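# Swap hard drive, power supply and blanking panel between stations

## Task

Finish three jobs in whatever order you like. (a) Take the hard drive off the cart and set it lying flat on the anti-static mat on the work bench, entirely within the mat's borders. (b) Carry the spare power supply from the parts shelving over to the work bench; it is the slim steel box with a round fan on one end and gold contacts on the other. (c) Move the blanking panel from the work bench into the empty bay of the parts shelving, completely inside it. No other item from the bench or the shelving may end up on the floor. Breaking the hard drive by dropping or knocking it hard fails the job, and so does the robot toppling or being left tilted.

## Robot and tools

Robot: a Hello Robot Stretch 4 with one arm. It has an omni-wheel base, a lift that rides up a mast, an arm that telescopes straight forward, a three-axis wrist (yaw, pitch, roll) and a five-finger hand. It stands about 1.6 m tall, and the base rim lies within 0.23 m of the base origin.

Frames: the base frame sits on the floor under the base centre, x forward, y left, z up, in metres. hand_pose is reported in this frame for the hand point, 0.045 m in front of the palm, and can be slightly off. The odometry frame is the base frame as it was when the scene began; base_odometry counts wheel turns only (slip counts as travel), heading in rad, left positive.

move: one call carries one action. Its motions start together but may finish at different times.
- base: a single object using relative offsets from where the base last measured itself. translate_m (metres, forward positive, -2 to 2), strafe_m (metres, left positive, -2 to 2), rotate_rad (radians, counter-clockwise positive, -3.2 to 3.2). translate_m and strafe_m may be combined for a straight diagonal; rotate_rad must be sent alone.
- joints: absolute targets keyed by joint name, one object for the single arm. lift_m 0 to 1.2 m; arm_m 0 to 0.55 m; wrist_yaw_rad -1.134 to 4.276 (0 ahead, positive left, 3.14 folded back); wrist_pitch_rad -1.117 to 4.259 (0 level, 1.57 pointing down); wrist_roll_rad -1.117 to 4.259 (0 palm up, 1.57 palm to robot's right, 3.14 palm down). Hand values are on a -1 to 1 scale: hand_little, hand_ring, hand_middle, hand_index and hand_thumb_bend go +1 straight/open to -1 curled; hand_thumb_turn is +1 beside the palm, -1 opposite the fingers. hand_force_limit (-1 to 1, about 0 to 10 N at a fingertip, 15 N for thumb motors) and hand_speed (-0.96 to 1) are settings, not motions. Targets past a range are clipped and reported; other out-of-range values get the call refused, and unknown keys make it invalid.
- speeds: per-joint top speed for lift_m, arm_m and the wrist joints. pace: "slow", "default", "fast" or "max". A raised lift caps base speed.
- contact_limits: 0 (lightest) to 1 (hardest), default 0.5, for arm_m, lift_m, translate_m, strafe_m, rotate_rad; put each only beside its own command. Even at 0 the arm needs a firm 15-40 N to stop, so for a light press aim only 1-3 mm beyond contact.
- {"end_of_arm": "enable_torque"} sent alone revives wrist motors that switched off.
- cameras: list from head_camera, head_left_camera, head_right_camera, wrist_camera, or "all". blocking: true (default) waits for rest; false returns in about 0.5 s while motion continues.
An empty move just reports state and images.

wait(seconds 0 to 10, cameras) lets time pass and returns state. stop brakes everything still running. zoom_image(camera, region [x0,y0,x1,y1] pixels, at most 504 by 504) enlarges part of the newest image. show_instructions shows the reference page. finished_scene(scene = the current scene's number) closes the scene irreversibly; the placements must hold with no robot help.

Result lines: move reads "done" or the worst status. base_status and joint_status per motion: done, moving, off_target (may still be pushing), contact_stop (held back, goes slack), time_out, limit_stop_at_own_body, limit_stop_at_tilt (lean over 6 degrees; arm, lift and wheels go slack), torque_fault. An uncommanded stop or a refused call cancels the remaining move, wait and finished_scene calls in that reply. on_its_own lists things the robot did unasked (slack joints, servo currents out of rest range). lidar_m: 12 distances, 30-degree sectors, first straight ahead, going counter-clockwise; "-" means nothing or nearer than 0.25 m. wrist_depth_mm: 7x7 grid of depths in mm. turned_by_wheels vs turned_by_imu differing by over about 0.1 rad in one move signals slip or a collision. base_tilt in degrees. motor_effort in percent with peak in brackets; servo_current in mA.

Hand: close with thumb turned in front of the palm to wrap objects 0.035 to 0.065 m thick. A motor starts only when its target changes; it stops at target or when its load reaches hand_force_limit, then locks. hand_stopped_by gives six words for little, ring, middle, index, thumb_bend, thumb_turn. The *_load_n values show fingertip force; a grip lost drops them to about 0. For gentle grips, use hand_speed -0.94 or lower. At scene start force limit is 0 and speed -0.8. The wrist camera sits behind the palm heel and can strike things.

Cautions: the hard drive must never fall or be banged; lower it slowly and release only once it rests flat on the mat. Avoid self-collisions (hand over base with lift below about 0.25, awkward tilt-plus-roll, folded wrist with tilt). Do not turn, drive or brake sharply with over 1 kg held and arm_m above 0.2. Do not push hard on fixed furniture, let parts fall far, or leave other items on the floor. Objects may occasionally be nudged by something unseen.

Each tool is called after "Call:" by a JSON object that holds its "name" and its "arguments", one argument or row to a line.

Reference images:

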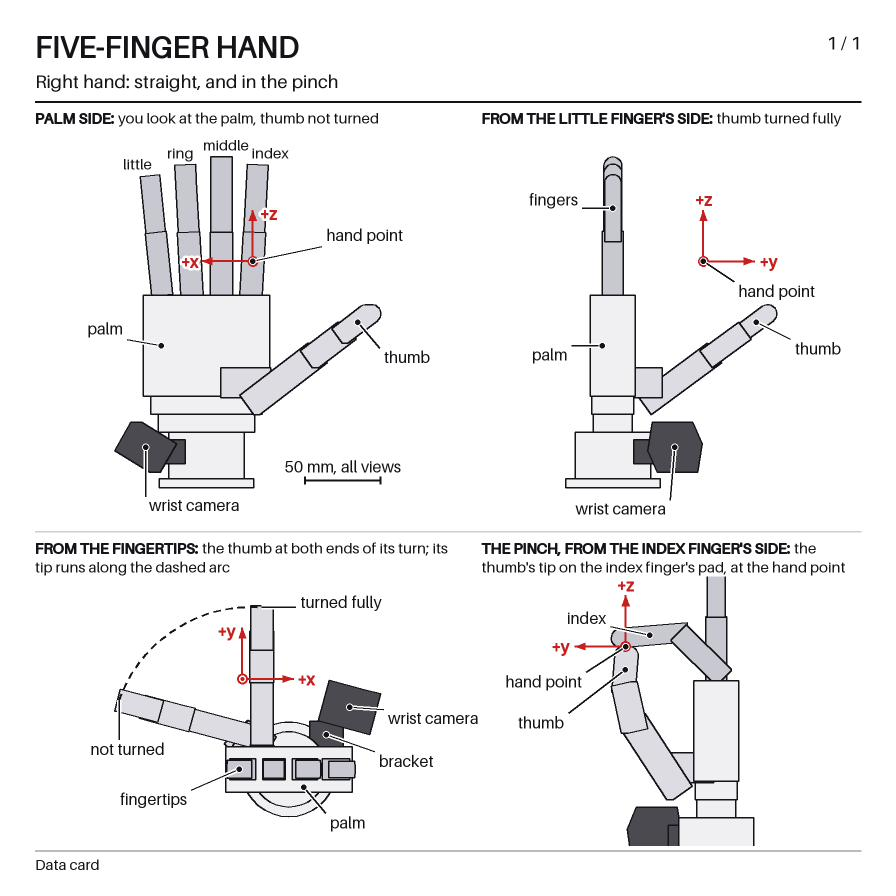

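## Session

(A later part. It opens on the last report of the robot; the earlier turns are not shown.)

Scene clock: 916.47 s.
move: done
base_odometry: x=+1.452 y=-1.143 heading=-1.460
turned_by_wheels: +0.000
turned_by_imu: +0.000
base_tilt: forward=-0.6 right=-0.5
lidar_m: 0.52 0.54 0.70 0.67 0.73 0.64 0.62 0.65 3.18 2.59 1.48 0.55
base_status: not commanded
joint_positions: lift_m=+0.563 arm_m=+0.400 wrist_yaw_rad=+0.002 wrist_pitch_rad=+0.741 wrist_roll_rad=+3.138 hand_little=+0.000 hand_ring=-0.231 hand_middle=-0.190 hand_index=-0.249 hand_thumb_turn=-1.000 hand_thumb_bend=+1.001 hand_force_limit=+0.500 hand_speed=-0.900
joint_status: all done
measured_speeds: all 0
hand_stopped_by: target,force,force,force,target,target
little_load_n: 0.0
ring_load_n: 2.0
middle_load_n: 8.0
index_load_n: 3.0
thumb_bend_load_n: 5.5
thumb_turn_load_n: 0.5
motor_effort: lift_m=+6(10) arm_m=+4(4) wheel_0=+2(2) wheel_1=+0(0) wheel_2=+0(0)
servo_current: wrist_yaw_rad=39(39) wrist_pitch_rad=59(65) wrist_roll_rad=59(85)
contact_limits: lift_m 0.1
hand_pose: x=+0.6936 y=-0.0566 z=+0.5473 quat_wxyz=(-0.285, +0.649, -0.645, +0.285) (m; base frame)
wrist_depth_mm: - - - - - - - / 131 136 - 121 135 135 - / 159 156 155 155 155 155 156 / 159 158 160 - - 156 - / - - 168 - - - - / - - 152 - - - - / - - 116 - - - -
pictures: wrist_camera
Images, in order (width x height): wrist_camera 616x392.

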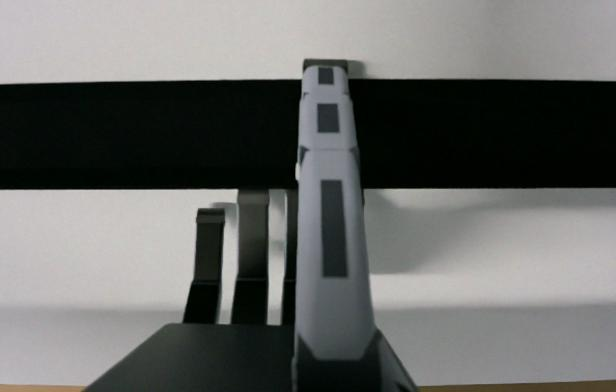

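Call:
{"name": "move", "arguments": {
  "joints": {"lift_m": 0.5645},
  "speeds": {"lift_m": 0.02}
}}

Call:
{"name": "move", "arguments": {
  "joints": {"hand_ring": 0.1, "hand_middle": -0.05, "hand_index": -0.1},
  "cameras": ["wrist_camera"]
}}

Call:
{"name": "move", "arguments": {
  "joints": {"hand_ring": 0.6, "hand_middle": 0.6, "hand_index": 0.6, "hand_little": 0.6, "hand_speed": -0.7},
  "cameras": ["wrist_camera"]
}}

Scene clock: 920.17 s.
move: done
base_odometry: x=+1.452 y=-1.143 heading=-1.460
turned_by_wheels: +0.000
turned_by_imu: +0.001
base_tilt: forward=-0.6 right=-0.5
lidar_m: 0.53 0.53 0.71 0.66 0.74 0.65 0.62 0.65 3.17 2.57 1.50 0.54
base_status: not commanded
joint_positions: lift_m=+0.565 arm_m=+0.400 wrist_yaw_rad=+0.002 wrist_pitch_rad=+0.741 wrist_roll_rad=+3.138 hand_little=+0.000 hand_ring=-0.231 hand_middle=-0.190 hand_index=-0.249 hand_thumb_turn=-1.000 hand_thumb_bend=+1.001 hand_force_limit=+0.500 hand_speed=-0.900
joint_status: all done
measured_speeds: all 0
hand_stopped_by: target,force,force,force,target,target
little_load_n: 0.0
ring_load_n: 2.5
middle_load_n: 9.0
index_load_n: 4.5
thumb_bend_load_n: 5.0
thumb_turn_load_n: 1.0
motor_effort: lift_m=+14(16) arm_m=+4(4) wheel_0=+2(2) wheel_1=+0(0) wheel_2=+0(0)
servo_current: wrist_yaw_rad=33(46) wrist_pitch_rad=46(65) wrist_roll_rad=65(65)
hand_pose: x=+0.6936 y=-0.0566 z=+0.5491 quat_wxyz=(-0.285, +0.649, -0.645, +0.285) (m; base frame)
wrist_depth_mm: - - - - - - - / 130 144 - 122 135 135 - / 159 155 156 156 155 156 155 / 159 158 160 - - 158 - / - - 167 - - - - / - - 152 - - - - / - - 116 - - - -
pictures: none

Scene clock: 921.83 s.
move: off_target
base_odometry: x=+1.452 y=-1.143 heading=-1.460
turned_by_wheels: +0.000
turned_by_imu: +0.001
base_tilt: forward=-0.6 right=-0.4
lidar_m: 0.52 0.56 0.71 0.67 0.73 0.65 0.62 0.63 3.17 2.57 1.49 0.54
base_status: not commanded
joint_positions: lift_m=+0.565 arm_m=+0.400 wrist_yaw_rad=+0.000 wrist_pitch_rad=+0.741 wrist_roll_rad=+3.138 hand_little=+0.000 hand_ring=-0.003 hand_middle=-0.141 hand_index=-0.100 hand_thumb_turn=-1.000 hand_thumb_bend=+1.000 hand_force_limit=+0.500 hand_speed=-0.900
joint_status: hand_ring off_target (ended at -0.003, target +0.100); hand_middle off_target (ended at -0.141, target -0.050); the others done
measured_speeds: all 0
hand_stopped_by: target,stalled,stalled,target,target,target
little_load_n: 0.0
ring_load_n: -11.0
middle_load_n: -7.5
index_load_n: -0.5
thumb_bend_load_n: 0.5
thumb_turn_load_n: 0.0
motor_effort: lift_m=+15(15) arm_m=+4(4) wheel_0=+2(2) wheel_1=+0(0) wheel_2=-1(1)
servo_current: wrist_yaw_rad=33(46) wrist_pitch_rad=39(59) wrist_roll_rad=52(78)
hand_pose: x=+0.6935 y=-0.0568 z=+0.5491 quat_wxyz=(-0.284, +0.648, -0.646, +0.286) (m; base frame)
wrist_depth_mm: - - - - - - - / 134 - - 129 132 132 - / 158 154 155 154 155 154 154 / - 167 167 - - 160 - / - - 169 - - - - / - - 156 - - - - / - - 116 - - - -
pictures: wrist_camera
Images, in order (width x height): wrist_camera 616x392.

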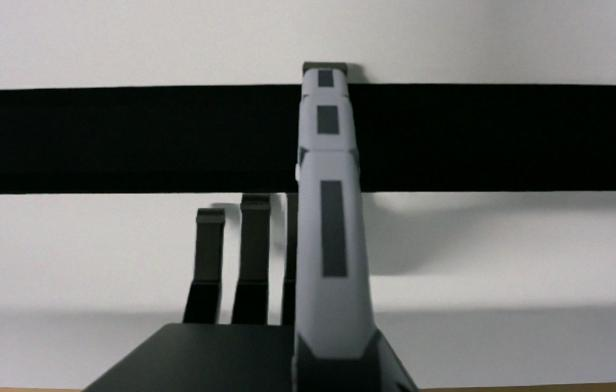

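Scene clock: 923.23 s.
move: off_target
base_odometry: x=+1.452 y=-1.142 heading=-1.460
turned_by_wheels: +0.000
turned_by_imu: +0.000
base_tilt: forward=-0.7 right=-0.5
lidar_m: 0.51 0.53 0.71 0.67 0.74 0.66 0.63 0.64 3.18 2.58 1.50 0.56
base_status: not commanded
joint_positions: lift_m=+0.565 arm_m=+0.400 wrist_yaw_rad=-0.002 wrist_pitch_rad=+0.741 wrist_roll_rad=+3.138 hand_little=+0.600 hand_ring=+0.600 hand_middle=-0.038 hand_index=+0.600 hand_thumb_turn=-1.000 hand_thumb_bend=+1.000 hand_force_limit=+0.500 hand_speed=-0.700
joint_status: hand_middle off_target (ended at -0.038, target +0.600); the others done
measured_speeds: all 0
hand_stopped_by: target,target,stalled,target,target,target
little_load_n: 0.0
ring_load_n: 0.0
middle_load_n: -18.5
index_load_n: 0.0
thumb_bend_load_n: 0.0
thumb_turn_load_n: 0.0
motor_effort: lift_m=+11(15) arm_m=+4(4) wheel_0=+3(4) wheel_1=+1(1) wheel_2=-4(4)
servo_current: wrist_yaw_rad=39(52) wrist_pitch_rad=33(65) wrist_roll_rad=46(65)
hand_pose: x=+0.6935 y=-0.0571 z=+0.5495 quat_wxyz=(-0.284, +0.648, -0.647, +0.286) (m; base frame)
wrist_depth_mm: - - - - - - - / 135 135 138 - 137 137 - / 153 157 158 158 158 157 157 / - 167 166 - - 160 - / - - - - - - - / - - 176 - - - - / - - 116 - - - -
pictures: wrist_camera
Images, in order (width x height): wrist_camera 616x392.

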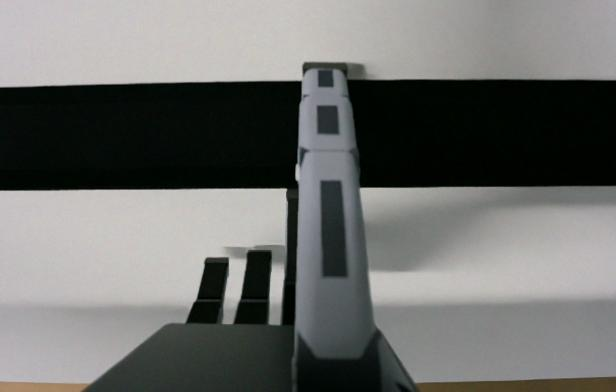

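Call:
{"name": "move", "arguments": {
  "joints": {"lift_m": 0.571},
  "speeds": {"lift_m": 0.03},
  "cameras": ["wrist_camera", "head_camera"]
}}

Call:
{"name": "zoom_image", "arguments": {
  "camera": "head_camera",
  "region": [120, 380, 340, 500]
}}

Call:
{"name": "zoom_image", "arguments": {
  "camera": "wrist_camera",
  "region": [150, 60, 450, 280]
}}

Scene clock: 928.73 s.
move: done
base_odometry: x=+1.452 y=-1.143 heading=-1.460
turned_by_wheels: +0.000
turned_by_imu: +0.001
base_tilt: forward=-0.6 right=-0.4
lidar_m: 0.52 0.53 0.71 0.67 0.74 0.67 0.62 0.65 3.15 2.59 1.49 0.55
base_status: not commanded
joint_positions: lift_m=+0.571 arm_m=+0.400 wrist_yaw_rad=-0.002 wrist_pitch_rad=+0.741 wrist_roll_rad=+3.138 hand_little=+0.600 hand_ring=+0.600 hand_middle=-0.036 hand_index=+0.600 hand_thumb_turn=-1.000 hand_thumb_bend=+1.000 hand_force_limit=+0.500 hand_speed=-0.700
joint_status: all done
measured_speeds: all 0
hand_stopped_by: target,target,stalled,target,target,target
little_load_n: 0.0
ring_load_n: 0.0
middle_load_n: -3.0
index_load_n: 0.0
thumb_bend_load_n: 0.0
thumb_turn_load_n: 0.0
motor_effort: lift_m=+19(19) arm_m=+4(4) wheel_0=+2(4) wheel_1=+0(1) wheel_2=-2(4)
servo_current: wrist_yaw_rad=39(52) wrist_pitch_rad=46(59) wrist_roll_rad=59(78)
hand_pose: x=+0.6935 y=-0.0571 z=+0.5553 quat_wxyz=(-0.284, +0.648, -0.647, +0.286) (m; base frame)
wrist_depth_mm: - - - - - - - / 134 - 142 134 135 134 - / 159 155 160 160 159 159 160 / - 164 168 - - 162 - / - - - - - - - / - - 176 - - - - / - - 116 - - - -
pictures: head_camera, wrist_camera
Images, in order (width x height): head_camera 420x560, wrist_camera 616x392.

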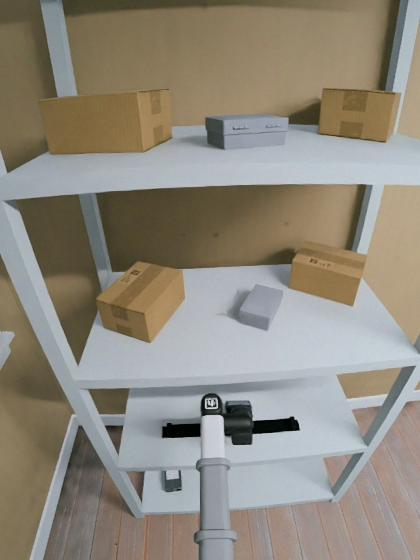

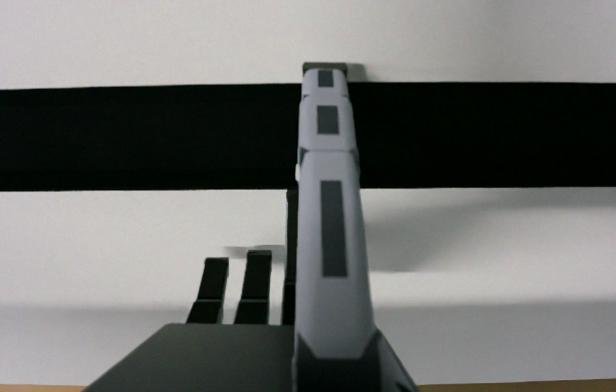

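Scaled by 2.291 from the camera's 420x560 image, which has a finer 1200x1600 frame.

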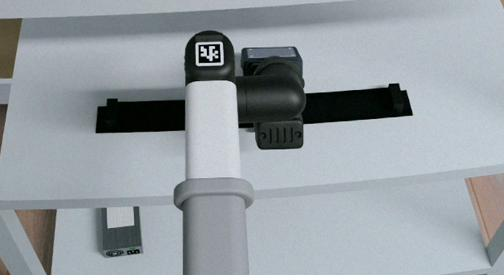

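Scaled by 1.680.

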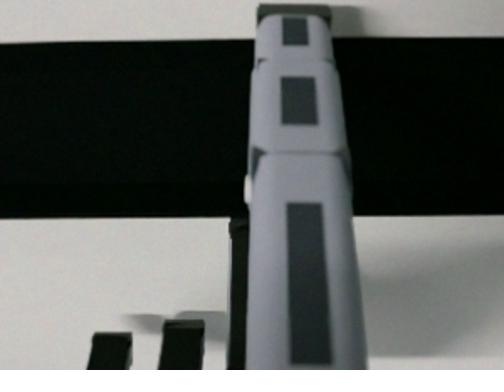

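Call:
{"name": "move", "arguments": {
  "joints": {"hand_middle": 0.55},
  "cameras": ["wrist_camera"]
}}

Scene clock: 932.37 s.
move: off_target
base_odometry: x=+1.452 y=-1.143 heading=-1.460
turned_by_wheels: +0.000
turned_by_imu: +0.001
base_tilt: forward=-0.5 right=-0.6
lidar_m: 0.51 0.55 0.69 0.63 0.73 0.67 0.61 0.66 3.17 2.59 1.48 0.57
base_status: not commanded
joint_positions: lift_m=+0.571 arm_m=+0.400 wrist_yaw_rad=-0.002 wrist_pitch_rad=+0.741 wrist_roll_rad=+3.138 hand_little=+0.600 hand_ring=+0.600 hand_middle=-0.002 hand_index=+0.600 hand_thumb_turn=-1.000 hand_thumb_bend=+1.000 hand_force_limit=+0.500 hand_speed=-0.700
joint_status: hand_middle off_target (ended at -0.002, target +0.550)
measured_speeds: all 0
hand_stopped_by: target,target,stalled,target,target,target
little_load_n: 0.0
ring_load_n: 0.0
middle_load_n: -13.0
index_load_n: -0.5
thumb_bend_load_n: 0.0
thumb_turn_load_n: 0.0
motor_effort: lift_m=+17(19) arm_m=+4(4) wheel_0=+2(2) wheel_1=+0(0) wheel_2=-3(3)
servo_current: wrist_yaw_rad=46(52) wrist_pitch_rad=39(52) wrist_roll_rad=78(78)
hand_pose: x=+0.6935 y=-0.0571 z=+0.5555 quat_wxyz=(-0.284, +0.648, -0.647, +0.286) (m; base frame)
wrist_depth_mm: - - - - - - - / 137 140 - 135 135 - - / 160 156 160 160 160 160 160 / - 172 166 - - 163 - / - - - - - - - / - - 176 - - - - / - - 116 - - - -
pictures: wrist_camera
Images, in order (width x height): wrist_camera 616x392.

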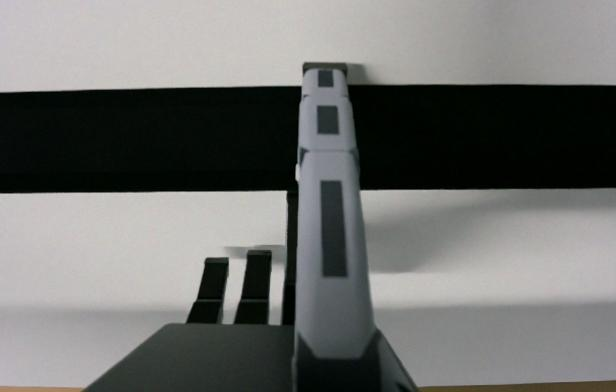

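Call:
{"name": "move", "arguments": {
  "joints": {"lift_m": 0.581},
  "speeds": {"lift_m": 0.03},
  "cameras": ["wrist_camera"]
}}

Call:
{"name": "move", "arguments": {
  "joints": {"hand_middle": 0.6},
  "cameras": ["wrist_camera", "head_camera"]
}}

Call:
{"name": "zoom_image", "arguments": {
  "camera": "head_camera",
  "region": [120, 380, 340, 500]
}}

Scene clock: 940.33 s.
move: done
base_odometry: x=+1.452 y=-1.143 heading=-1.460
turned_by_wheels: +0.000
turned_by_imu: +0.001
base_tilt: forward=-0.6 right=-0.5
lidar_m: 0.52 0.55 0.72 0.67 0.74 0.67 0.62 0.65 3.16 2.57 1.48 0.55
base_status: not commanded
joint_positions: lift_m=+0.581 arm_m=+0.400 wrist_yaw_rad=-0.002 wrist_pitch_rad=+0.741 wrist_roll_rad=+3.138 hand_little=+0.600 hand_ring=+0.600 hand_middle=+0.000 hand_index=+0.600 hand_thumb_turn=-1.000 hand_thumb_bend=+1.000 hand_force_limit=+0.500 hand_speed=-0.700
joint_status: all done
measured_speeds: all 0
hand_stopped_by: target,target,stalled,target,target,target
little_load_n: 0.0
ring_load_n: 0.0
middle_load_n: 0.0
index_load_n: 0.0
thumb_bend_load_n: 0.0
thumb_turn_load_n: 0.0
motor_effort: lift_m=+22(25) arm_m=+4(4) wheel_0=+2(2) wheel_1=+0(0) wheel_2=-1(3)
servo_current: wrist_yaw_rad=33(52) wrist_pitch_rad=13(52) wrist_roll_rad=52(72)
hand_pose: x=+0.6935 y=-0.0571 z=+0.5651 quat_wxyz=(-0.284, +0.648, -0.646, +0.286) (m; base frame)
wrist_depth_mm: - - - - - - - / 143 149 148 141 147 147 - / 167 167 167 167 167 167 167 / - 171 - - - - - / - - - - - - - / - - 176 - - - - / - - 116 - - - -
pictures: wrist_camera
Images, in order (width x height): wrist_camera 616x392.

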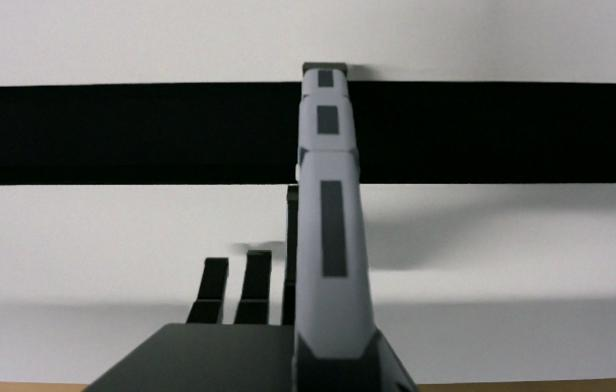

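Scene clock: 941.53 s.
move: done
base_odometry: x=+1.452 y=-1.143 heading=-1.460
turned_by_wheels: +0.000
turned_by_imu: +0.000
base_tilt: forward=-0.6 right=-0.5
lidar_m: 0.52 0.54 0.71 0.66 0.73 0.66 0.63 0.65 3.16 2.60 1.51 0.54
base_status: not commanded
joint_positions: lift_m=+0.581 arm_m=+0.400 wrist_yaw_rad=-0.002 wrist_pitch_rad=+0.741 wrist_roll_rad=+3.138 hand_little=+0.600 hand_ring=+0.600 hand_middle=+0.600 hand_index=+0.600 hand_thumb_turn=-1.000 hand_thumb_bend=+1.000 hand_force_limit=+0.500 hand_speed=-0.700
joint_status: all done
measured_speeds: all 0
hand_stopped_by: target,target,target,target,target,target
little_load_n: 0.0
ring_load_n: 0.0
middle_load_n: 0.0
index_load_n: 0.0
thumb_bend_load_n: 0.0
thumb_turn_load_n: 0.0
motor_effort: lift_m=+22(22) arm_m=+4(4) wheel_0=+2(2) wheel_1=+0(0) wheel_2=-1(1)
servo_current: wrist_yaw_rad=52(52) wrist_pitch_rad=65(65) wrist_roll_rad=59(72)
hand_pose: x=+0.6935 y=-0.0571 z=+0.5651 quat_wxyz=(-0.284, +0.648, -0.646, +0.286) (m; base frame)
wrist_depth_mm: - - - - - - - / 143 148 148 141 147 147 - / 167 167 167 167 167 167 167 / - 170 - - - - - / - - - - - - - / - - 176 - - - - / - - 116 - - - -
pictures: head_camera, wrist_camera
Images, in order (width x height): head_camera 420x560, wrist_camera 616x392.

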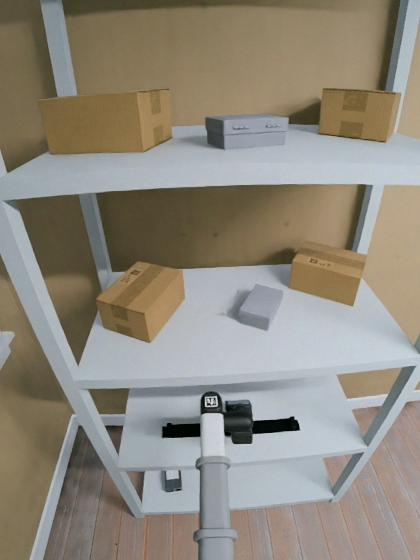

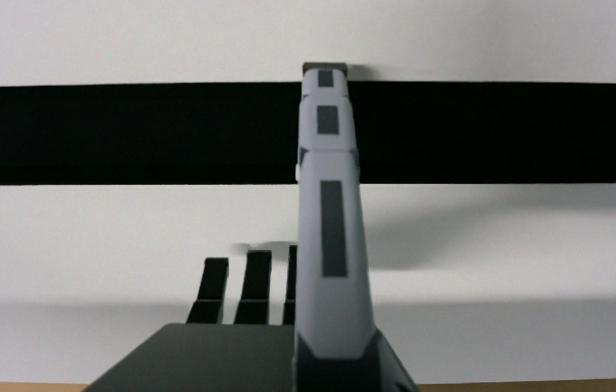

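Scaled by 2.291 from the camera's 420x560 image, which has a finer 1200x1600 frame.

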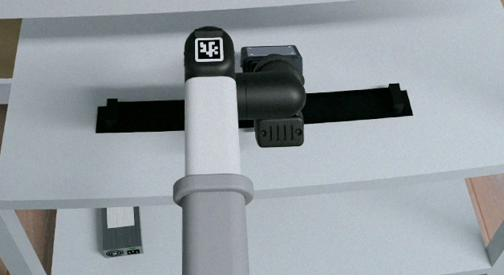

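Call:
{"name": "move", "arguments": {
  "joints": {"lift_m": 0.65},
  "speeds": {"lift_m": 0.06},
  "cameras": ["wrist_camera"]
}}

Call:
{"name": "move", "arguments": {
  "joints": {"arm_m": 0.05},
  "cameras": ["head_camera", "wrist_camera"]
}}

Call:
{"name": "zoom_image", "arguments": {
  "camera": "head_camera",
  "region": [80, 360, 400, 560]
}}

Scene clock: 955.33 s.
move: done
base_odometry: x=+1.452 y=-1.143 heading=-1.460
turned_by_wheels: +0.000
turned_by_imu: +0.001
base_tilt: forward=-0.6 right=-0.5
lidar_m: 0.52 0.55 0.71 0.67 0.73 0.66 0.62 0.65 3.16 2.57 1.48 0.56
base_status: not commanded
joint_positions: lift_m=+0.650 arm_m=+0.400 wrist_yaw_rad=-0.002 wrist_pitch_rad=+0.741 wrist_roll_rad=+3.138 hand_little=+0.600 hand_ring=+0.600 hand_middle=+0.600 hand_index=+0.600 hand_thumb_turn=-1.000 hand_thumb_bend=+1.000 hand_force_limit=+0.500 hand_speed=-0.700
joint_status: all done
measured_speeds: all 0
hand_stopped_by: target,target,target,target,target,target
little_load_n: 0.0
ring_load_n: 0.0
middle_load_n: 0.0
index_load_n: 0.0
thumb_bend_load_n: 0.0
thumb_turn_load_n: 0.0
motor_effort: lift_m=+22(28) arm_m=+4(4) wheel_0=+2(2) wheel_1=+0(0) wheel_2=-1(1)
servo_current: wrist_yaw_rad=39(52) wrist_pitch_rad=33(65) wrist_roll_rad=46(78)
hand_pose: x=+0.6935 y=-0.0571 z=+0.6340 quat_wxyz=(-0.284, +0.648, -0.646, +0.286) (m; base frame)
wrist_depth_mm: 199 203 204 204 204 202 202 / 220 220 220 218 217 220 219 / - - - - - - - / - - - - - - - / - - - - - - - / - - 176 - - - - / - - 116 - - - -
pictures: wrist_camera
Images, in order (width x height): wrist_camera 616x392.

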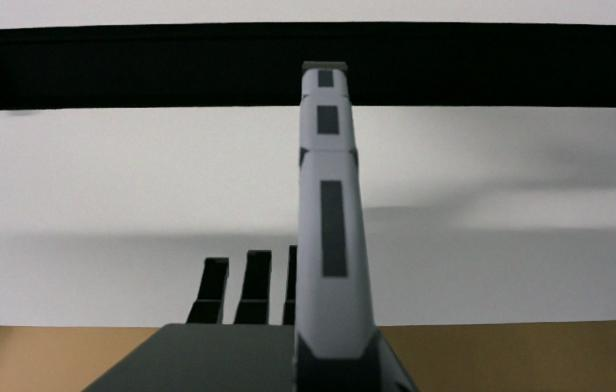

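Scene clock: 957.50 s.
move: done
base_odometry: x=+1.452 y=-1.143 heading=-1.460
turned_by_wheels: +0.000
turned_by_imu: +0.001
base_tilt: forward=-0.6 right=-0.5
lidar_m: 0.53 0.54 0.71 0.66 0.74 0.66 0.62 0.65 3.17 2.58 1.48 0.55
base_status: not commanded
joint_positions: lift_m=+0.650 arm_m=+0.050 wrist_yaw_rad=-0.002 wrist_pitch_rad=+0.741 wrist_roll_rad=+3.138 hand_little=+0.600 hand_ring=+0.600 hand_middle=+0.600 hand_index=+0.600 hand_thumb_turn=-1.000 hand_thumb_bend=+1.000 hand_force_limit=+0.500 hand_speed=-0.700
joint_status: all done
measured_speeds: all 0
hand_stopped_by: target,target,target,target,target,target
little_load_n: 0.0
ring_load_n: 0.0
middle_load_n: 0.0
index_load_n: 0.0
thumb_bend_load_n: 0.0
thumb_turn_load_n: 0.0
motor_effort: lift_m=+22(23) arm_m=-4(7) wheel_0=+2(2) wheel_1=+0(0) wheel_2=-1(1)
servo_current: wrist_yaw_rad=52(52) wrist_pitch_rad=46(65) wrist_roll_rad=46(78)
hand_pose: x=+0.3436 y=-0.0570 z=+0.6340 quat_wxyz=(-0.284, +0.648, -0.646, +0.286) (m; base frame)
wrist_depth_mm: 723 723 723 732 723 715 732 / 788 768 - 778 - 741 788 / 891 891 - - - 904 866 / 1060 1025 - 788 - 1042 1008 / - - - - - - - / - - 176 - - - - / - - 116 - - - -
pictures: head_camera, wrist_camera
Images, in order (width x height): head_camera 420x560, wrist_camera 616x392.

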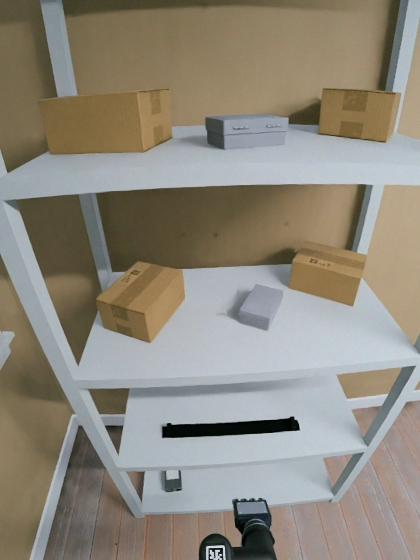

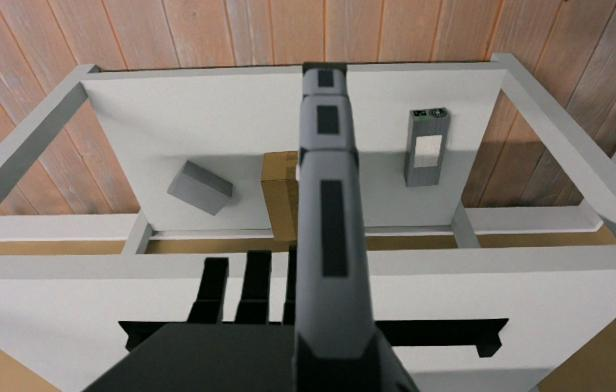

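Scaled by 1.575 from the camera's 420x560 image, which has a finer 1200x1600 frame.

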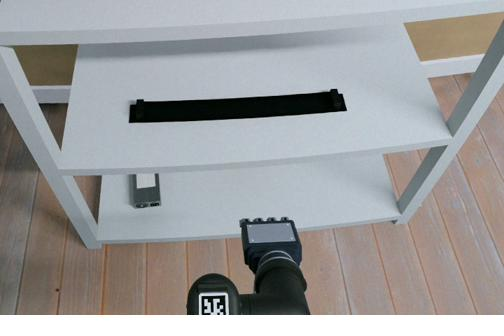

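Call:
{"name": "zoom_image", "arguments": {
  "camera": "wrist_camera",
  "region": [380, 90, 480, 200]
}}

Call:
{"name": "zoom_image", "arguments": {
  "camera": "head_camera",
  "region": [150, 460, 200, 500]
}}

Scaled by 4.582.

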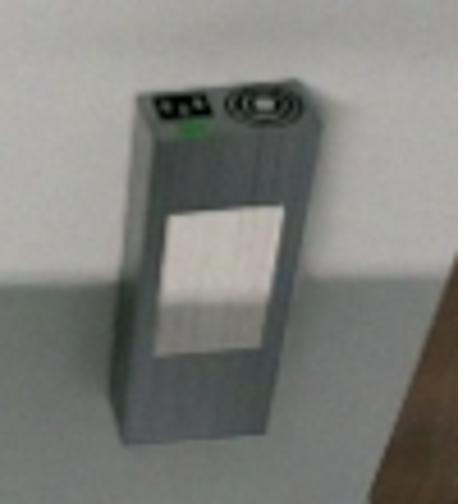

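Scaled by 10.080 from the camera's 420x560 image, which has a finer 1200x1600 frame.

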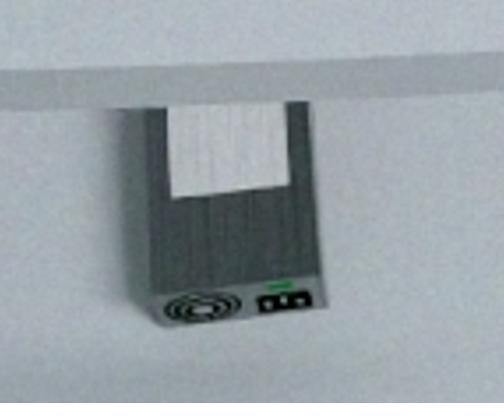

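Call:
{"name": "move", "arguments": {
  "joints": {"hand_thumb_turn": 1, "hand_index": 1, "hand_middle": 1, "hand_ring": 1, "hand_little": 1, "hand_speed": 0.0, "lift_m": 0.42, "wrist_pitch_rad": 0.5},
  "cameras": ["wrist_camera", "head_camera"]
}}

Call:
{"name": "zoom_image", "arguments": {
  "camera": "wrist_camera",
  "region": [100, 0, 600, 300]
}}

Scene clock: 1020.07 s.
move: done
base_odometry: x=+1.452 y=-1.143 heading=-1.460
turned_by_wheels: +0.000
turned_by_imu: +0.001
base_tilt: forward=-0.6 right=-0.5
lidar_m: 0.52 0.54 0.70 0.65 0.72 0.66 0.62 0.64 3.16 2.58 1.50 0.56
base_status: not commanded
joint_positions: lift_m=+0.420 arm_m=+0.050 wrist_yaw_rad=-0.002 wrist_pitch_rad=+0.510 wrist_roll_rad=+3.138 hand_little=+1.000 hand_ring=+1.000 hand_middle=+1.000 hand_index=+1.000 hand_thumb_turn=+1.000 hand_thumb_bend=+1.000 hand_force_limit=+0.500 hand_speed=+0.000
joint_status: all done
measured_speeds: all 0
hand_stopped_by: target,target,target,target,target,target
little_load_n: 0.0
ring_load_n: 0.0
middle_load_n: -0.5
index_load_n: 0.0
thumb_bend_load_n: 0.0
thumb_turn_load_n: 0.0
motor_effort: lift_m=+16(21) arm_m=-4(5) wheel_0=+2(2) wheel_1=+0(0) wheel_2=-1(1)
servo_current: wrist_yaw_rad=26(52) wrist_pitch_rad=33(176) wrist_roll_rad=59(85)
hand_pose: x=+0.3847 y=-0.0571 z=+0.4378 quat_wxyz=(-0.357, +0.611, -0.609, +0.359) (m; base frame)
wrist_depth_mm: 554 544 549 549 554 544 521 / - - - - - - 647 / 778 - - 634 - 634 798 / 931 - - 647 - - - / - - - - - - - / - - - 171 - - - / - - 116 - - - -
pictures: head_camera, wrist_camera
Images, in order (width x height): head_camera 420x560, wrist_camera 616x392.

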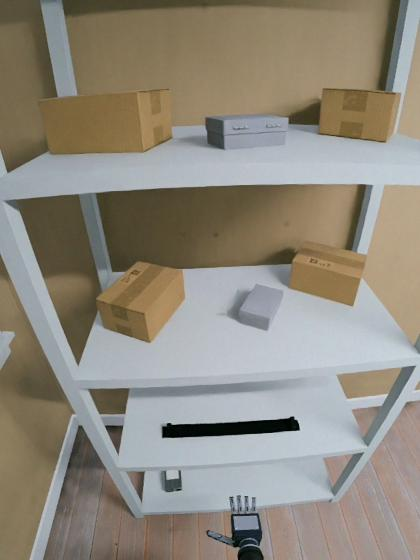

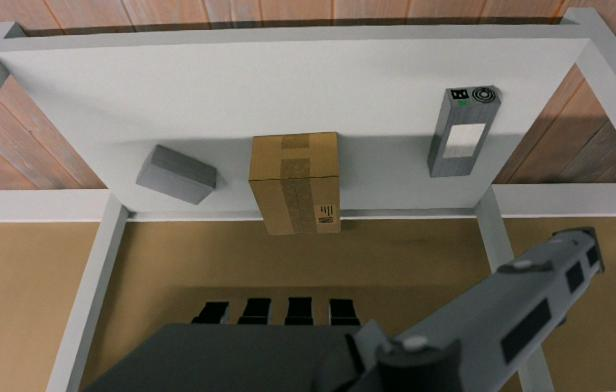

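Scaled by 1.008.

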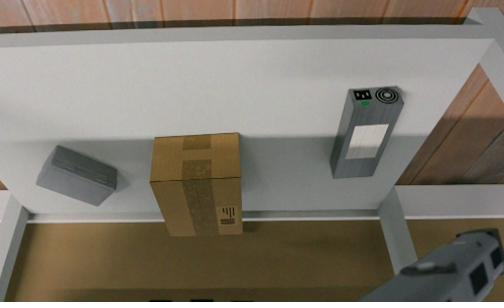

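Call:
{"name": "move", "arguments": {
  "joints": {"wrist_yaw_rad": 1.68, "wrist_pitch_rad": 0.49, "hand_thumb_turn": -1, "arm_m": 0.03, "lift_m": 0.3}
}}

Call:
{"name": "move", "arguments": {
  "base": {"translate_m": 0.12, "strafe_m": -0.015},
  "joints": {"lift_m": 0.2},
  "pace": "slow",
  "cameras": ["wrist_camera", "head_camera", "head_left_camera"]
}}

Scene clock: 1042.23 s.
move: done
base_odometry: x=+1.452 y=-1.143 heading=-1.460
turned_by_wheels: +0.000
turned_by_imu: +0.001
base_tilt: forward=-0.6 right=-0.6
lidar_m: 0.52 0.56 0.70 0.67 0.74 0.65 0.61 0.64 3.16 2.59 1.48 0.55
base_status: not commanded
joint_positions: lift_m=+0.300 arm_m=+0.030 wrist_yaw_rad=+1.678 wrist_pitch_rad=+0.500 wrist_roll_rad=+3.138 hand_little=+1.000 hand_ring=+1.000 hand_middle=+1.000 hand_index=+1.000 hand_thumb_turn=-1.000 hand_thumb_bend=+1.000 hand_force_limit=+0.500 hand_speed=+0.000
joint_status: all done
measured_speeds: all 0
hand_stopped_by: target,target,target,target,target,target
little_load_n: 0.0
ring_load_n: 0.0
middle_load_n: 0.0
index_load_n: 0.0
thumb_bend_load_n: 0.0
thumb_turn_load_n: 0.5
motor_effort: lift_m=+17(20) arm_m=-4(6) wheel_0=+2(2) wheel_1=+0(0) wheel_2=+0(1)
servo_current: wrist_yaw_rad=33(137) wrist_pitch_rad=72(98) wrist_roll_rad=52(72)
hand_pose: x=+0.2397 y=+0.1706 z=+0.3194 quat_wxyz=(-0.510, +0.859, +0.048, -0.026) (m; base frame)
wrist_depth_mm: 410 439 430 433 436 424 210 / 488 508 508 496 492 512 492 / 615 615 615 621 597 615 621 / 723 732 741 732 - 778 723 / - - - - - - - / - - - - - - - / - - 116 - - - -
pictures: none

Scene clock: 1044.73 s.
move: done
base_odometry: x=+1.450 y=-1.264 heading=-1.460
turned_by_wheels: +0.000
turned_by_imu: +0.001
base_tilt: forward=-0.6 right=-0.5
lidar_m: 0.40 0.43 0.74 0.69 0.75 0.79 0.75 0.78 3.16 2.58 0.61 0.41
base_status: done
joint_positions: lift_m=+0.200 arm_m=+0.030 wrist_yaw_rad=+1.678 wrist_pitch_rad=+0.500 wrist_roll_rad=+3.138 hand_little=+1.000 hand_ring=+1.000 hand_middle=+1.000 hand_index=+1.000 hand_thumb_turn=-1.000 hand_thumb_bend=+1.000 hand_force_limit=+0.500 hand_speed=+0.000
joint_status: all done
measured_speeds: all 0
hand_stopped_by: target,target,target,target,target,target
little_load_n: 0.0
ring_load_n: 0.0
middle_load_n: 0.0
index_load_n: 0.0
thumb_bend_load_n: 0.0
thumb_turn_load_n: 0.0
motor_effort: lift_m=+17(21) arm_m=-4(4) wheel_0=+0(6) wheel_1=+2(5) wheel_2=+0(7)
servo_current: wrist_yaw_rad=39(52) wrist_pitch_rad=59(78) wrist_roll_rad=52(72)
hand_pose: x=+0.2397 y=+0.1706 z=+0.2194 quat_wxyz=(-0.510, +0.859, +0.048, -0.026) (m; base frame)
wrist_depth_mm: 245 325 327 324 325 319 162 / 279 373 379 373 370 384 180 / 340 387 462 459 442 462 480 / 517 549 580 580 - 574 574 / 296 676 715 - - 723 723 / 272 - - - - - - / 254 - 116 - - - -
pictures: head_camera, head_left_camera, wrist_camera
Images, in order (width x height): head_camera 420x560, head_left_camera 420x672, wrist_camera 616x392.

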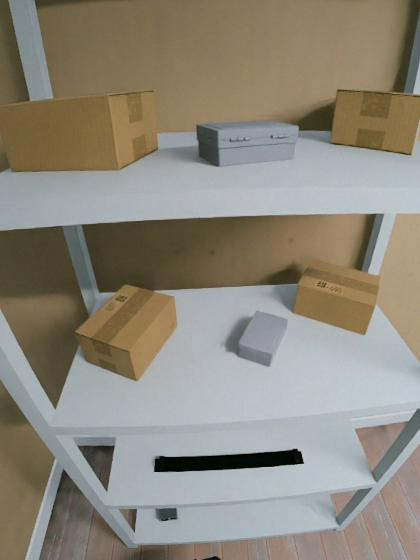

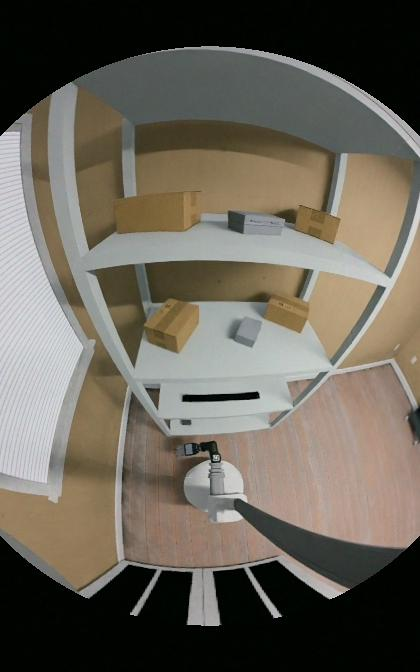

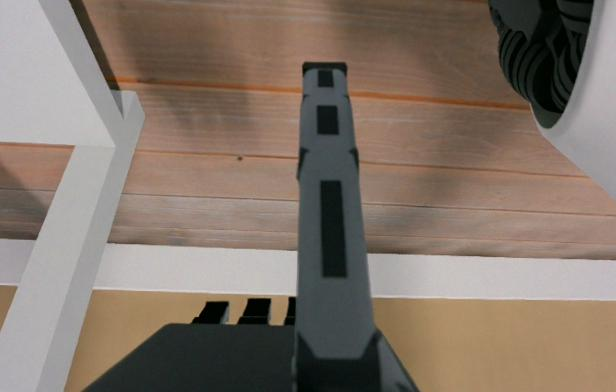

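Call:
{"name": "move", "arguments": {
  "joints": {"arm_m": 0.13}
}}

Call:
{"name": "move", "arguments": {
  "joints": {"lift_m": 0.106},
  "pace": "slow"
}}

Call:
{"name": "move", "arguments": {
  "joints": {"arm_m": 0.23},
  "pace": "slow",
  "contact_limits": {"arm_m": 0.0},
  "cameras": ["wrist_camera", "head_camera", "head_left_camera"]
}}

Scene clock: 1051.53 s.
move: done
base_odometry: x=+1.450 y=-1.264 heading=-1.460
turned_by_wheels: +0.000
turned_by_imu: +0.001
base_tilt: forward=-0.6 right=-0.5
lidar_m: 0.39 0.42 0.72 0.67 0.76 0.78 0.74 0.77 3.14 2.57 0.63 0.42
base_status: not commanded
joint_positions: lift_m=+0.200 arm_m=+0.130 wrist_yaw_rad=+1.678 wrist_pitch_rad=+0.500 wrist_roll_rad=+3.138 hand_little=+1.000 hand_ring=+1.000 hand_middle=+1.000 hand_index=+1.000 hand_thumb_turn=-1.000 hand_thumb_bend=+1.000 hand_force_limit=+0.500 hand_speed=+0.000
joint_status: all done
measured_speeds: all 0
hand_stopped_by: target,target,target,target,target,target
little_load_n: 0.0
ring_load_n: 0.0
middle_load_n: 0.0
index_load_n: 0.0
thumb_bend_load_n: 0.0
thumb_turn_load_n: 0.0
motor_effort: lift_m=+17(17) arm_m=+4(7) wheel_0=+0(0) wheel_1=+2(2) wheel_2=+0(0)
servo_current: wrist_yaw_rad=33(52) wrist_pitch_rad=46(85) wrist_roll_rad=39(59)
hand_pose: x=+0.3396 y=+0.1706 z=+0.2194 quat_wxyz=(-0.510, +0.859, +0.048, -0.026) (m; base frame)
wrist_depth_mm: 218 240 314 325 327 327 334 / 237 282 357 368 370 382 379 / 338 340 353 459 442 455 459 / 574 574 351 580 - 574 580 / 723 676 312 - - 723 732 / - - 277 - - - - / - - 116 - - - -
pictures: none

Scene clock: 1053.20 s.
move: done
base_odometry: x=+1.450 y=-1.264 heading=-1.460
turned_by_wheels: +0.000
turned_by_imu: +0.000
base_tilt: forward=-0.6 right=-0.5
lidar_m: 0.39 0.41 0.72 0.68 0.76 0.78 0.75 0.77 3.14 2.57 0.61 0.42
base_status: not commanded
joint_positions: lift_m=+0.106 arm_m=+0.130 wrist_yaw_rad=+1.678 wrist_pitch_rad=+0.500 wrist_roll_rad=+3.138 hand_little=+1.000 hand_ring=+1.000 hand_middle=+1.000 hand_index=+1.000 hand_thumb_turn=-1.000 hand_thumb_bend=+1.000 hand_force_limit=+0.500 hand_speed=+0.000
joint_status: all done
measured_speeds: all 0
hand_stopped_by: target,target,target,target,target,target
little_load_n: 0.0
ring_load_n: 0.0
middle_load_n: 0.0
index_load_n: 0.0
thumb_bend_load_n: 0.0
thumb_turn_load_n: 0.0
motor_effort: lift_m=+16(20) arm_m=+4(4) wheel_0=+0(0) wheel_1=+2(2) wheel_2=+0(0)
servo_current: wrist_yaw_rad=39(46) wrist_pitch_rad=59(85) wrist_roll_rad=59(72)
hand_pose: x=+0.3396 y=+0.1706 z=+0.1254 quat_wxyz=(-0.510, +0.859, +0.048, -0.026) (m; base frame)
wrist_depth_mm: 137 143 223 222 222 223 221 / 161 167 260 252 260 259 259 / 190 194 301 312 301 315 312 / 220 244 355 392 - 392 392 / 521 521 466 525 - 525 525 / - 286 282 - - 668 741 / - - 116 - - - -
pictures: none

Scene clock: 1055.50 s.
move: done
base_odometry: x=+1.450 y=-1.264 heading=-1.460
turned_by_wheels: +0.000
turned_by_imu: +0.001
base_tilt: forward=-0.5 right=-0.6
lidar_m: 0.40 0.42 0.72 0.69 0.75 0.78 0.74 0.77 3.14 2.57 0.61 0.42
base_status: not commanded
joint_positions: lift_m=+0.106 arm_m=+0.230 wrist_yaw_rad=+1.678 wrist_pitch_rad=+0.500 wrist_roll_rad=+3.138 hand_little=+1.000 hand_ring=+1.000 hand_middle=+1.000 hand_index=+1.000 hand_thumb_turn=-1.000 hand_thumb_bend=+1.000 hand_force_limit=+0.500 hand_speed=+0.000
joint_status: all done
measured_speeds: all 0
hand_stopped_by: target,target,target,target,target,target
little_load_n: 0.0
ring_load_n: 0.0
middle_load_n: 0.0
index_load_n: 0.0
thumb_bend_load_n: 0.0
thumb_turn_load_n: 0.0
motor_effort: lift_m=+16(17) arm_m=+4(6) wheel_0=+0(0) wheel_1=+2(2) wheel_2=+0(0)
servo_current: wrist_yaw_rad=20(52) wrist_pitch_rad=52(72) wrist_roll_rad=72(72)
contact_limits: arm_m 0
hand_pose: x=+0.4396 y=+0.1706 z=+0.1254 quat_wxyz=(-0.510, +0.859, +0.048, -0.026) (m; base frame)
wrist_depth_mm: 136 138 142 138 147 222 221 / 160 160 162 156 251 258 258 / 146 153 187 187 300 310 310 / 165 166 220 243 - 394 392 / 521 512 512 319 - 521 535 / - - 200 296 - 668 732 / - - 116 - - - -
pictures: head_camera, head_left_camera, wrist_camera
Images, in order (width x height): head_camera 420x560, head_left_camera 420x672, wrist_camera 616x392.

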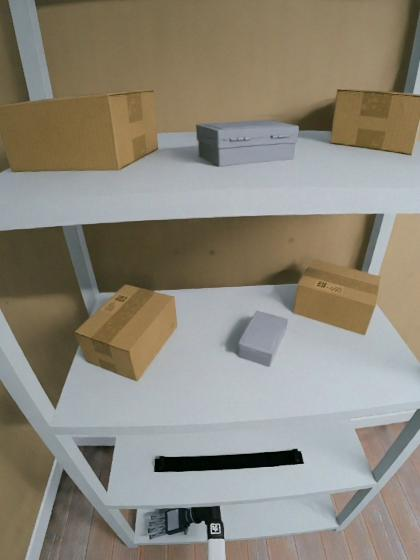

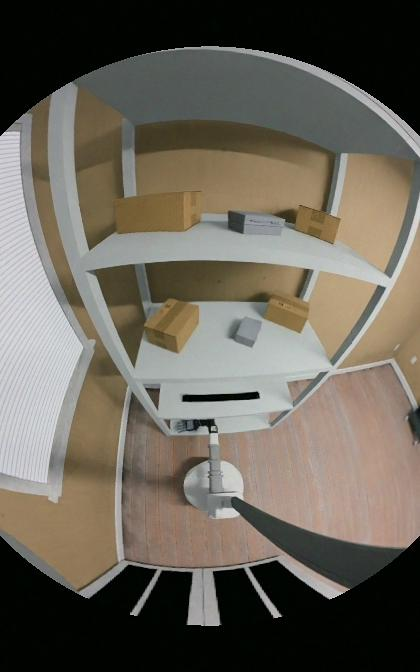

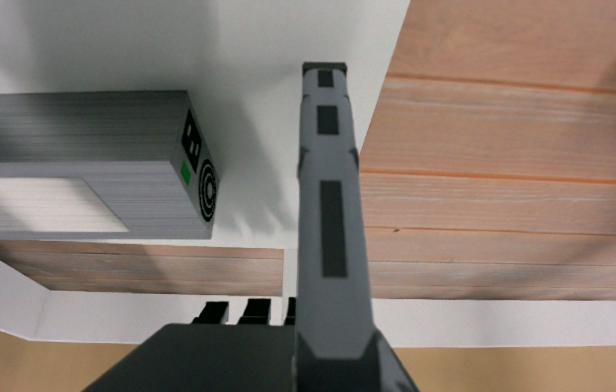

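Call:
{"name": "move", "arguments": {
  "joints": {"arm_m": 0.38},
  "pace": "slow",
  "contact_limits": {"arm_m": 0.0},
  "cameras": ["wrist_camera", "head_camera"]
}}

Call:
{"name": "zoom_image", "arguments": {
  "camera": "head_camera",
  "region": [80, 400, 350, 560]
}}

Scene clock: 1070.77 s.
move: done
base_odometry: x=+1.450 y=-1.264 heading=-1.460
turned_by_wheels: +0.000
turned_by_imu: +0.002
base_tilt: forward=-0.6 right=-0.5
lidar_m: 0.39 0.41 0.73 0.68 0.76 0.77 0.74 0.75 3.14 2.58 0.62 0.42
base_status: not commanded
joint_positions: lift_m=+0.106 arm_m=+0.380 wrist_yaw_rad=+1.678 wrist_pitch_rad=+0.500 wrist_roll_rad=+3.138 hand_little=+1.000 hand_ring=+1.000 hand_middle=+1.000 hand_index=+1.000 hand_thumb_turn=-1.000 hand_thumb_bend=+1.000 hand_force_limit=+0.500 hand_speed=+0.000
joint_status: all done
measured_speeds: all 0
hand_stopped_by: target,target,target,target,target,target
little_load_n: 0.0
ring_load_n: 0.0
middle_load_n: 0.0
index_load_n: 0.0
thumb_bend_load_n: 0.0
thumb_turn_load_n: 0.0
motor_effort: lift_m=+16(17) arm_m=+4(6) wheel_0=+0(0) wheel_1=+2(2) wheel_2=+0(0)
servo_current: wrist_yaw_rad=13(52) wrist_pitch_rad=46(78) wrist_roll_rad=46(72)
contact_limits: arm_m 0
hand_pose: x=+0.5896 y=+0.1706 z=+0.1254 quat_wxyz=(-0.510, +0.859, +0.048, -0.026) (m; base frame)
wrist_depth_mm: 136 137 138 142 142 137 - / 160 160 166 156 162 161 161 / 193 178 172 168 172 172 202 / 241 173 173 166 166 166 257 / 303 521 221 221 - 327 525 / - - 654 647 - 314 723 / - - 116 - - 287 -
pictures: head_camera, wrist_camera
Images, in order (width x height): head_camera 420x560, wrist_camera 616x392.

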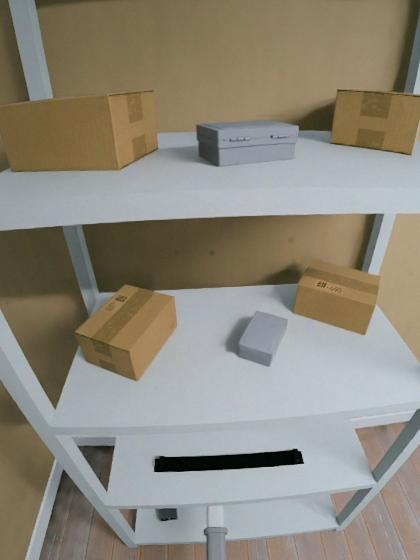

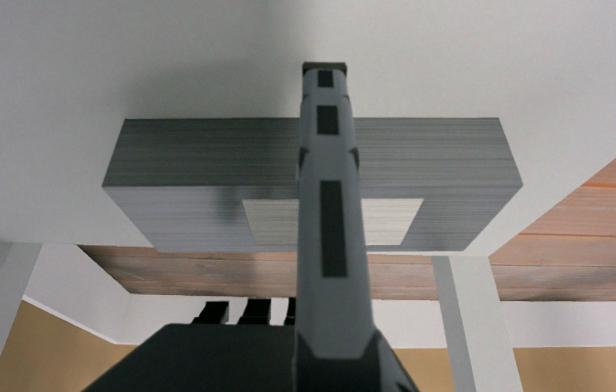

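Scaled by 1.867 from the camera's 420x560 image, which has a finer 1200x1600 frame.

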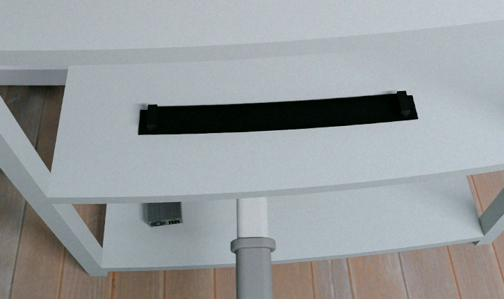

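Call:
{"name": "move", "arguments": {
  "base": {"strafe_m": 0.029},
  "pace": "slow",
  "contact_limits": {"strafe_m": 0.1},
  "cameras": ["wrist_camera"]
}}

Call:
{"name": "move", "arguments": {
  "joints": {"lift_m": 0.104, "hand_speed": -0.88, "hand_force_limit": -0.2},
  "speeds": {"lift_m": 0.03}
}}

Call:
{"name": "move", "arguments": {
  "joints": {"hand_index": 0.3, "hand_middle": 0.3, "hand_ring": 0.35, "hand_little": 0.35},
  "cameras": ["wrist_camera"]
}}

Scene clock: 1077.40 s.
move: done
base_odometry: x=+1.479 y=-1.260 heading=-1.460
turned_by_wheels: +0.000
turned_by_imu: +0.001
base_tilt: forward=-0.5 right=-0.4
lidar_m: 0.40 0.41 0.68 0.66 0.73 0.79 0.75 0.76 3.18 2.60 0.62 0.44
base_status: done
joint_positions: lift_m=+0.106 arm_m=+0.380 wrist_yaw_rad=+1.678 wrist_pitch_rad=+0.500 wrist_roll_rad=+3.138 hand_little=+1.000 hand_ring=+1.000 hand_middle=+1.000 hand_index=+1.000 hand_thumb_turn=-1.000 hand_thumb_bend=+1.000 hand_force_limit=+0.500 hand_speed=+0.000
joint_status: not commanded
measured_speeds: all 0
hand_stopped_by: target,target,target,target,target,target
little_load_n: 0.0
ring_load_n: 0.0
middle_load_n: 0.0
index_load_n: 0.0
thumb_bend_load_n: 0.0
thumb_turn_load_n: 0.0
motor_effort: lift_m=+16(17) arm_m=+4(5) wheel_0=-2(7) wheel_1=+2(5) wheel_2=+0(3)
servo_current: wrist_yaw_rad=26(52) wrist_pitch_rad=39(78) wrist_roll_rad=39(85)
contact_limits: arm_m 0; strafe_m 0.1
hand_pose: x=+0.5896 y=+0.1706 z=+0.1254 quat_wxyz=(-0.510, +0.859, +0.048, -0.026) (m; base frame)
wrist_depth_mm: 136 137 138 142 142 137 - / 160 150 150 150 150 151 151 / 191 141 140 138 141 140 - / 242 173 165 165 165 166 256 / - 521 517 517 - 304 525 / - - 200 - - 285 668 / - - 116 - - 264 -
pictures: wrist_camera
Images, in order (width x height): wrist_camera 616x392.

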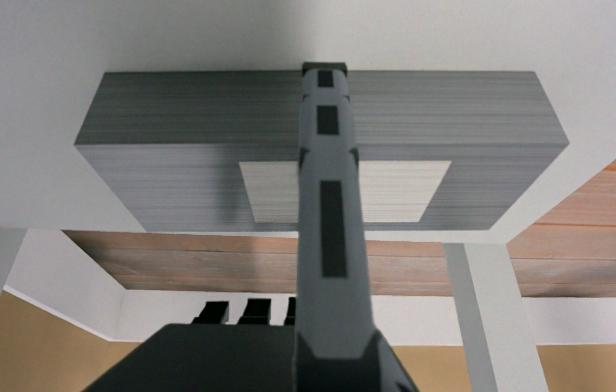

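Scene clock: 1077.83 s.
move: done
base_odometry: x=+1.479 y=-1.260 heading=-1.460
turned_by_wheels: +0.000
turned_by_imu: +0.000
base_tilt: forward=-0.5 right=-0.4
lidar_m: 0.40 0.41 0.68 0.65 0.72 0.78 0.74 0.76 3.17 2.59 0.61 0.43
base_status: not commanded
joint_positions: lift_m=+0.104 arm_m=+0.380 wrist_yaw_rad=+1.678 wrist_pitch_rad=+0.500 wrist_roll_rad=+3.138 hand_little=+1.000 hand_ring=+1.000 hand_middle=+1.000 hand_index=+1.000 hand_thumb_turn=-1.000 hand_thumb_bend=+1.000 hand_force_limit=-0.200 hand_speed=-0.880
joint_status: all done
measured_speeds: all 0
hand_stopped_by: target,target,target,target,target,target
little_load_n: 0.0
ring_load_n: 0.0
middle_load_n: 0.0
index_load_n: 0.0
thumb_bend_load_n: 0.0
thumb_turn_load_n: 0.0
motor_effort: lift_m=+16(19) arm_m=+4(4) wheel_0=-2(2) wheel_1=+2(2) wheel_2=+0(0)
servo_current: wrist_yaw_rad=26(39) wrist_pitch_rad=65(65) wrist_roll_rad=46(65)
contact_limits: arm_m 0; strafe_m 0.1
hand_pose: x=+0.5896 y=+0.1706 z=+0.1234 quat_wxyz=(-0.510, +0.859, +0.048, -0.026) (m; base frame)
wrist_depth_mm: 134 135 135 135 139 135 135 / 162 148 148 148 148 148 151 / 189 140 138 135 140 140 - / 236 169 161 161 161 154 253 / 281 512 512 512 - 301 525 / - - 201 - - 286 661 / - - 116 - - 265 -
pictures: none

Scene clock: 1080.40 s.
move: done
base_odometry: x=+1.479 y=-1.260 heading=-1.460
turned_by_wheels: +0.000
turned_by_imu: +0.001
base_tilt: forward=-0.6 right=-0.4
lidar_m: 0.39 0.41 0.70 0.65 0.72 0.79 0.75 0.77 3.18 2.59 0.62 0.42
base_status: not commanded
joint_positions: lift_m=+0.104 arm_m=+0.380 wrist_yaw_rad=+1.678 wrist_pitch_rad=+0.495 wrist_roll_rad=+3.138 hand_little=+0.350 hand_ring=+0.350 hand_middle=+0.301 hand_index=+0.300 hand_thumb_turn=-1.000 hand_thumb_bend=+1.000 hand_force_limit=-0.200 hand_speed=-0.880
joint_status: all done
measured_speeds: all 0
hand_stopped_by: target,target,target,target,target,target
little_load_n: 0.0
ring_load_n: -0.5
middle_load_n: 2.0
index_load_n: 1.5
thumb_bend_load_n: 0.0
thumb_turn_load_n: 0.0
motor_effort: lift_m=+17(17) arm_m=+4(4) wheel_0=+0(2) wheel_1=+2(2) wheel_2=+2(2)
servo_current: wrist_yaw_rad=39(52) wrist_pitch_rad=39(85) wrist_roll_rad=52(72)
contact_limits: arm_m 0; strafe_m 0.1
hand_pose: x=+0.5895 y=+0.1714 z=+0.1242 quat_wxyz=(-0.512, +0.857, +0.048, -0.027) (m; base frame)
wrist_depth_mm: 136 140 137 136 140 136 135 / 160 139 139 139 143 143 144 / 185 133 133 131 135 134 135 / 244 173 164 163 163 163 255 / - 530 195 - - 303 521 / - - 166 - - 286 732 / - - 116 - - 264 -
pictures: wrist_camera
Images, in order (width x height): wrist_camera 616x392.

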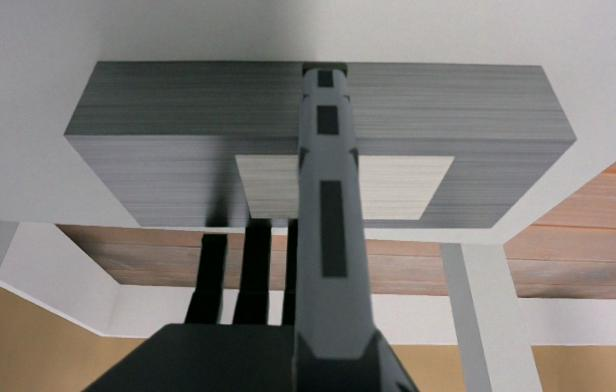

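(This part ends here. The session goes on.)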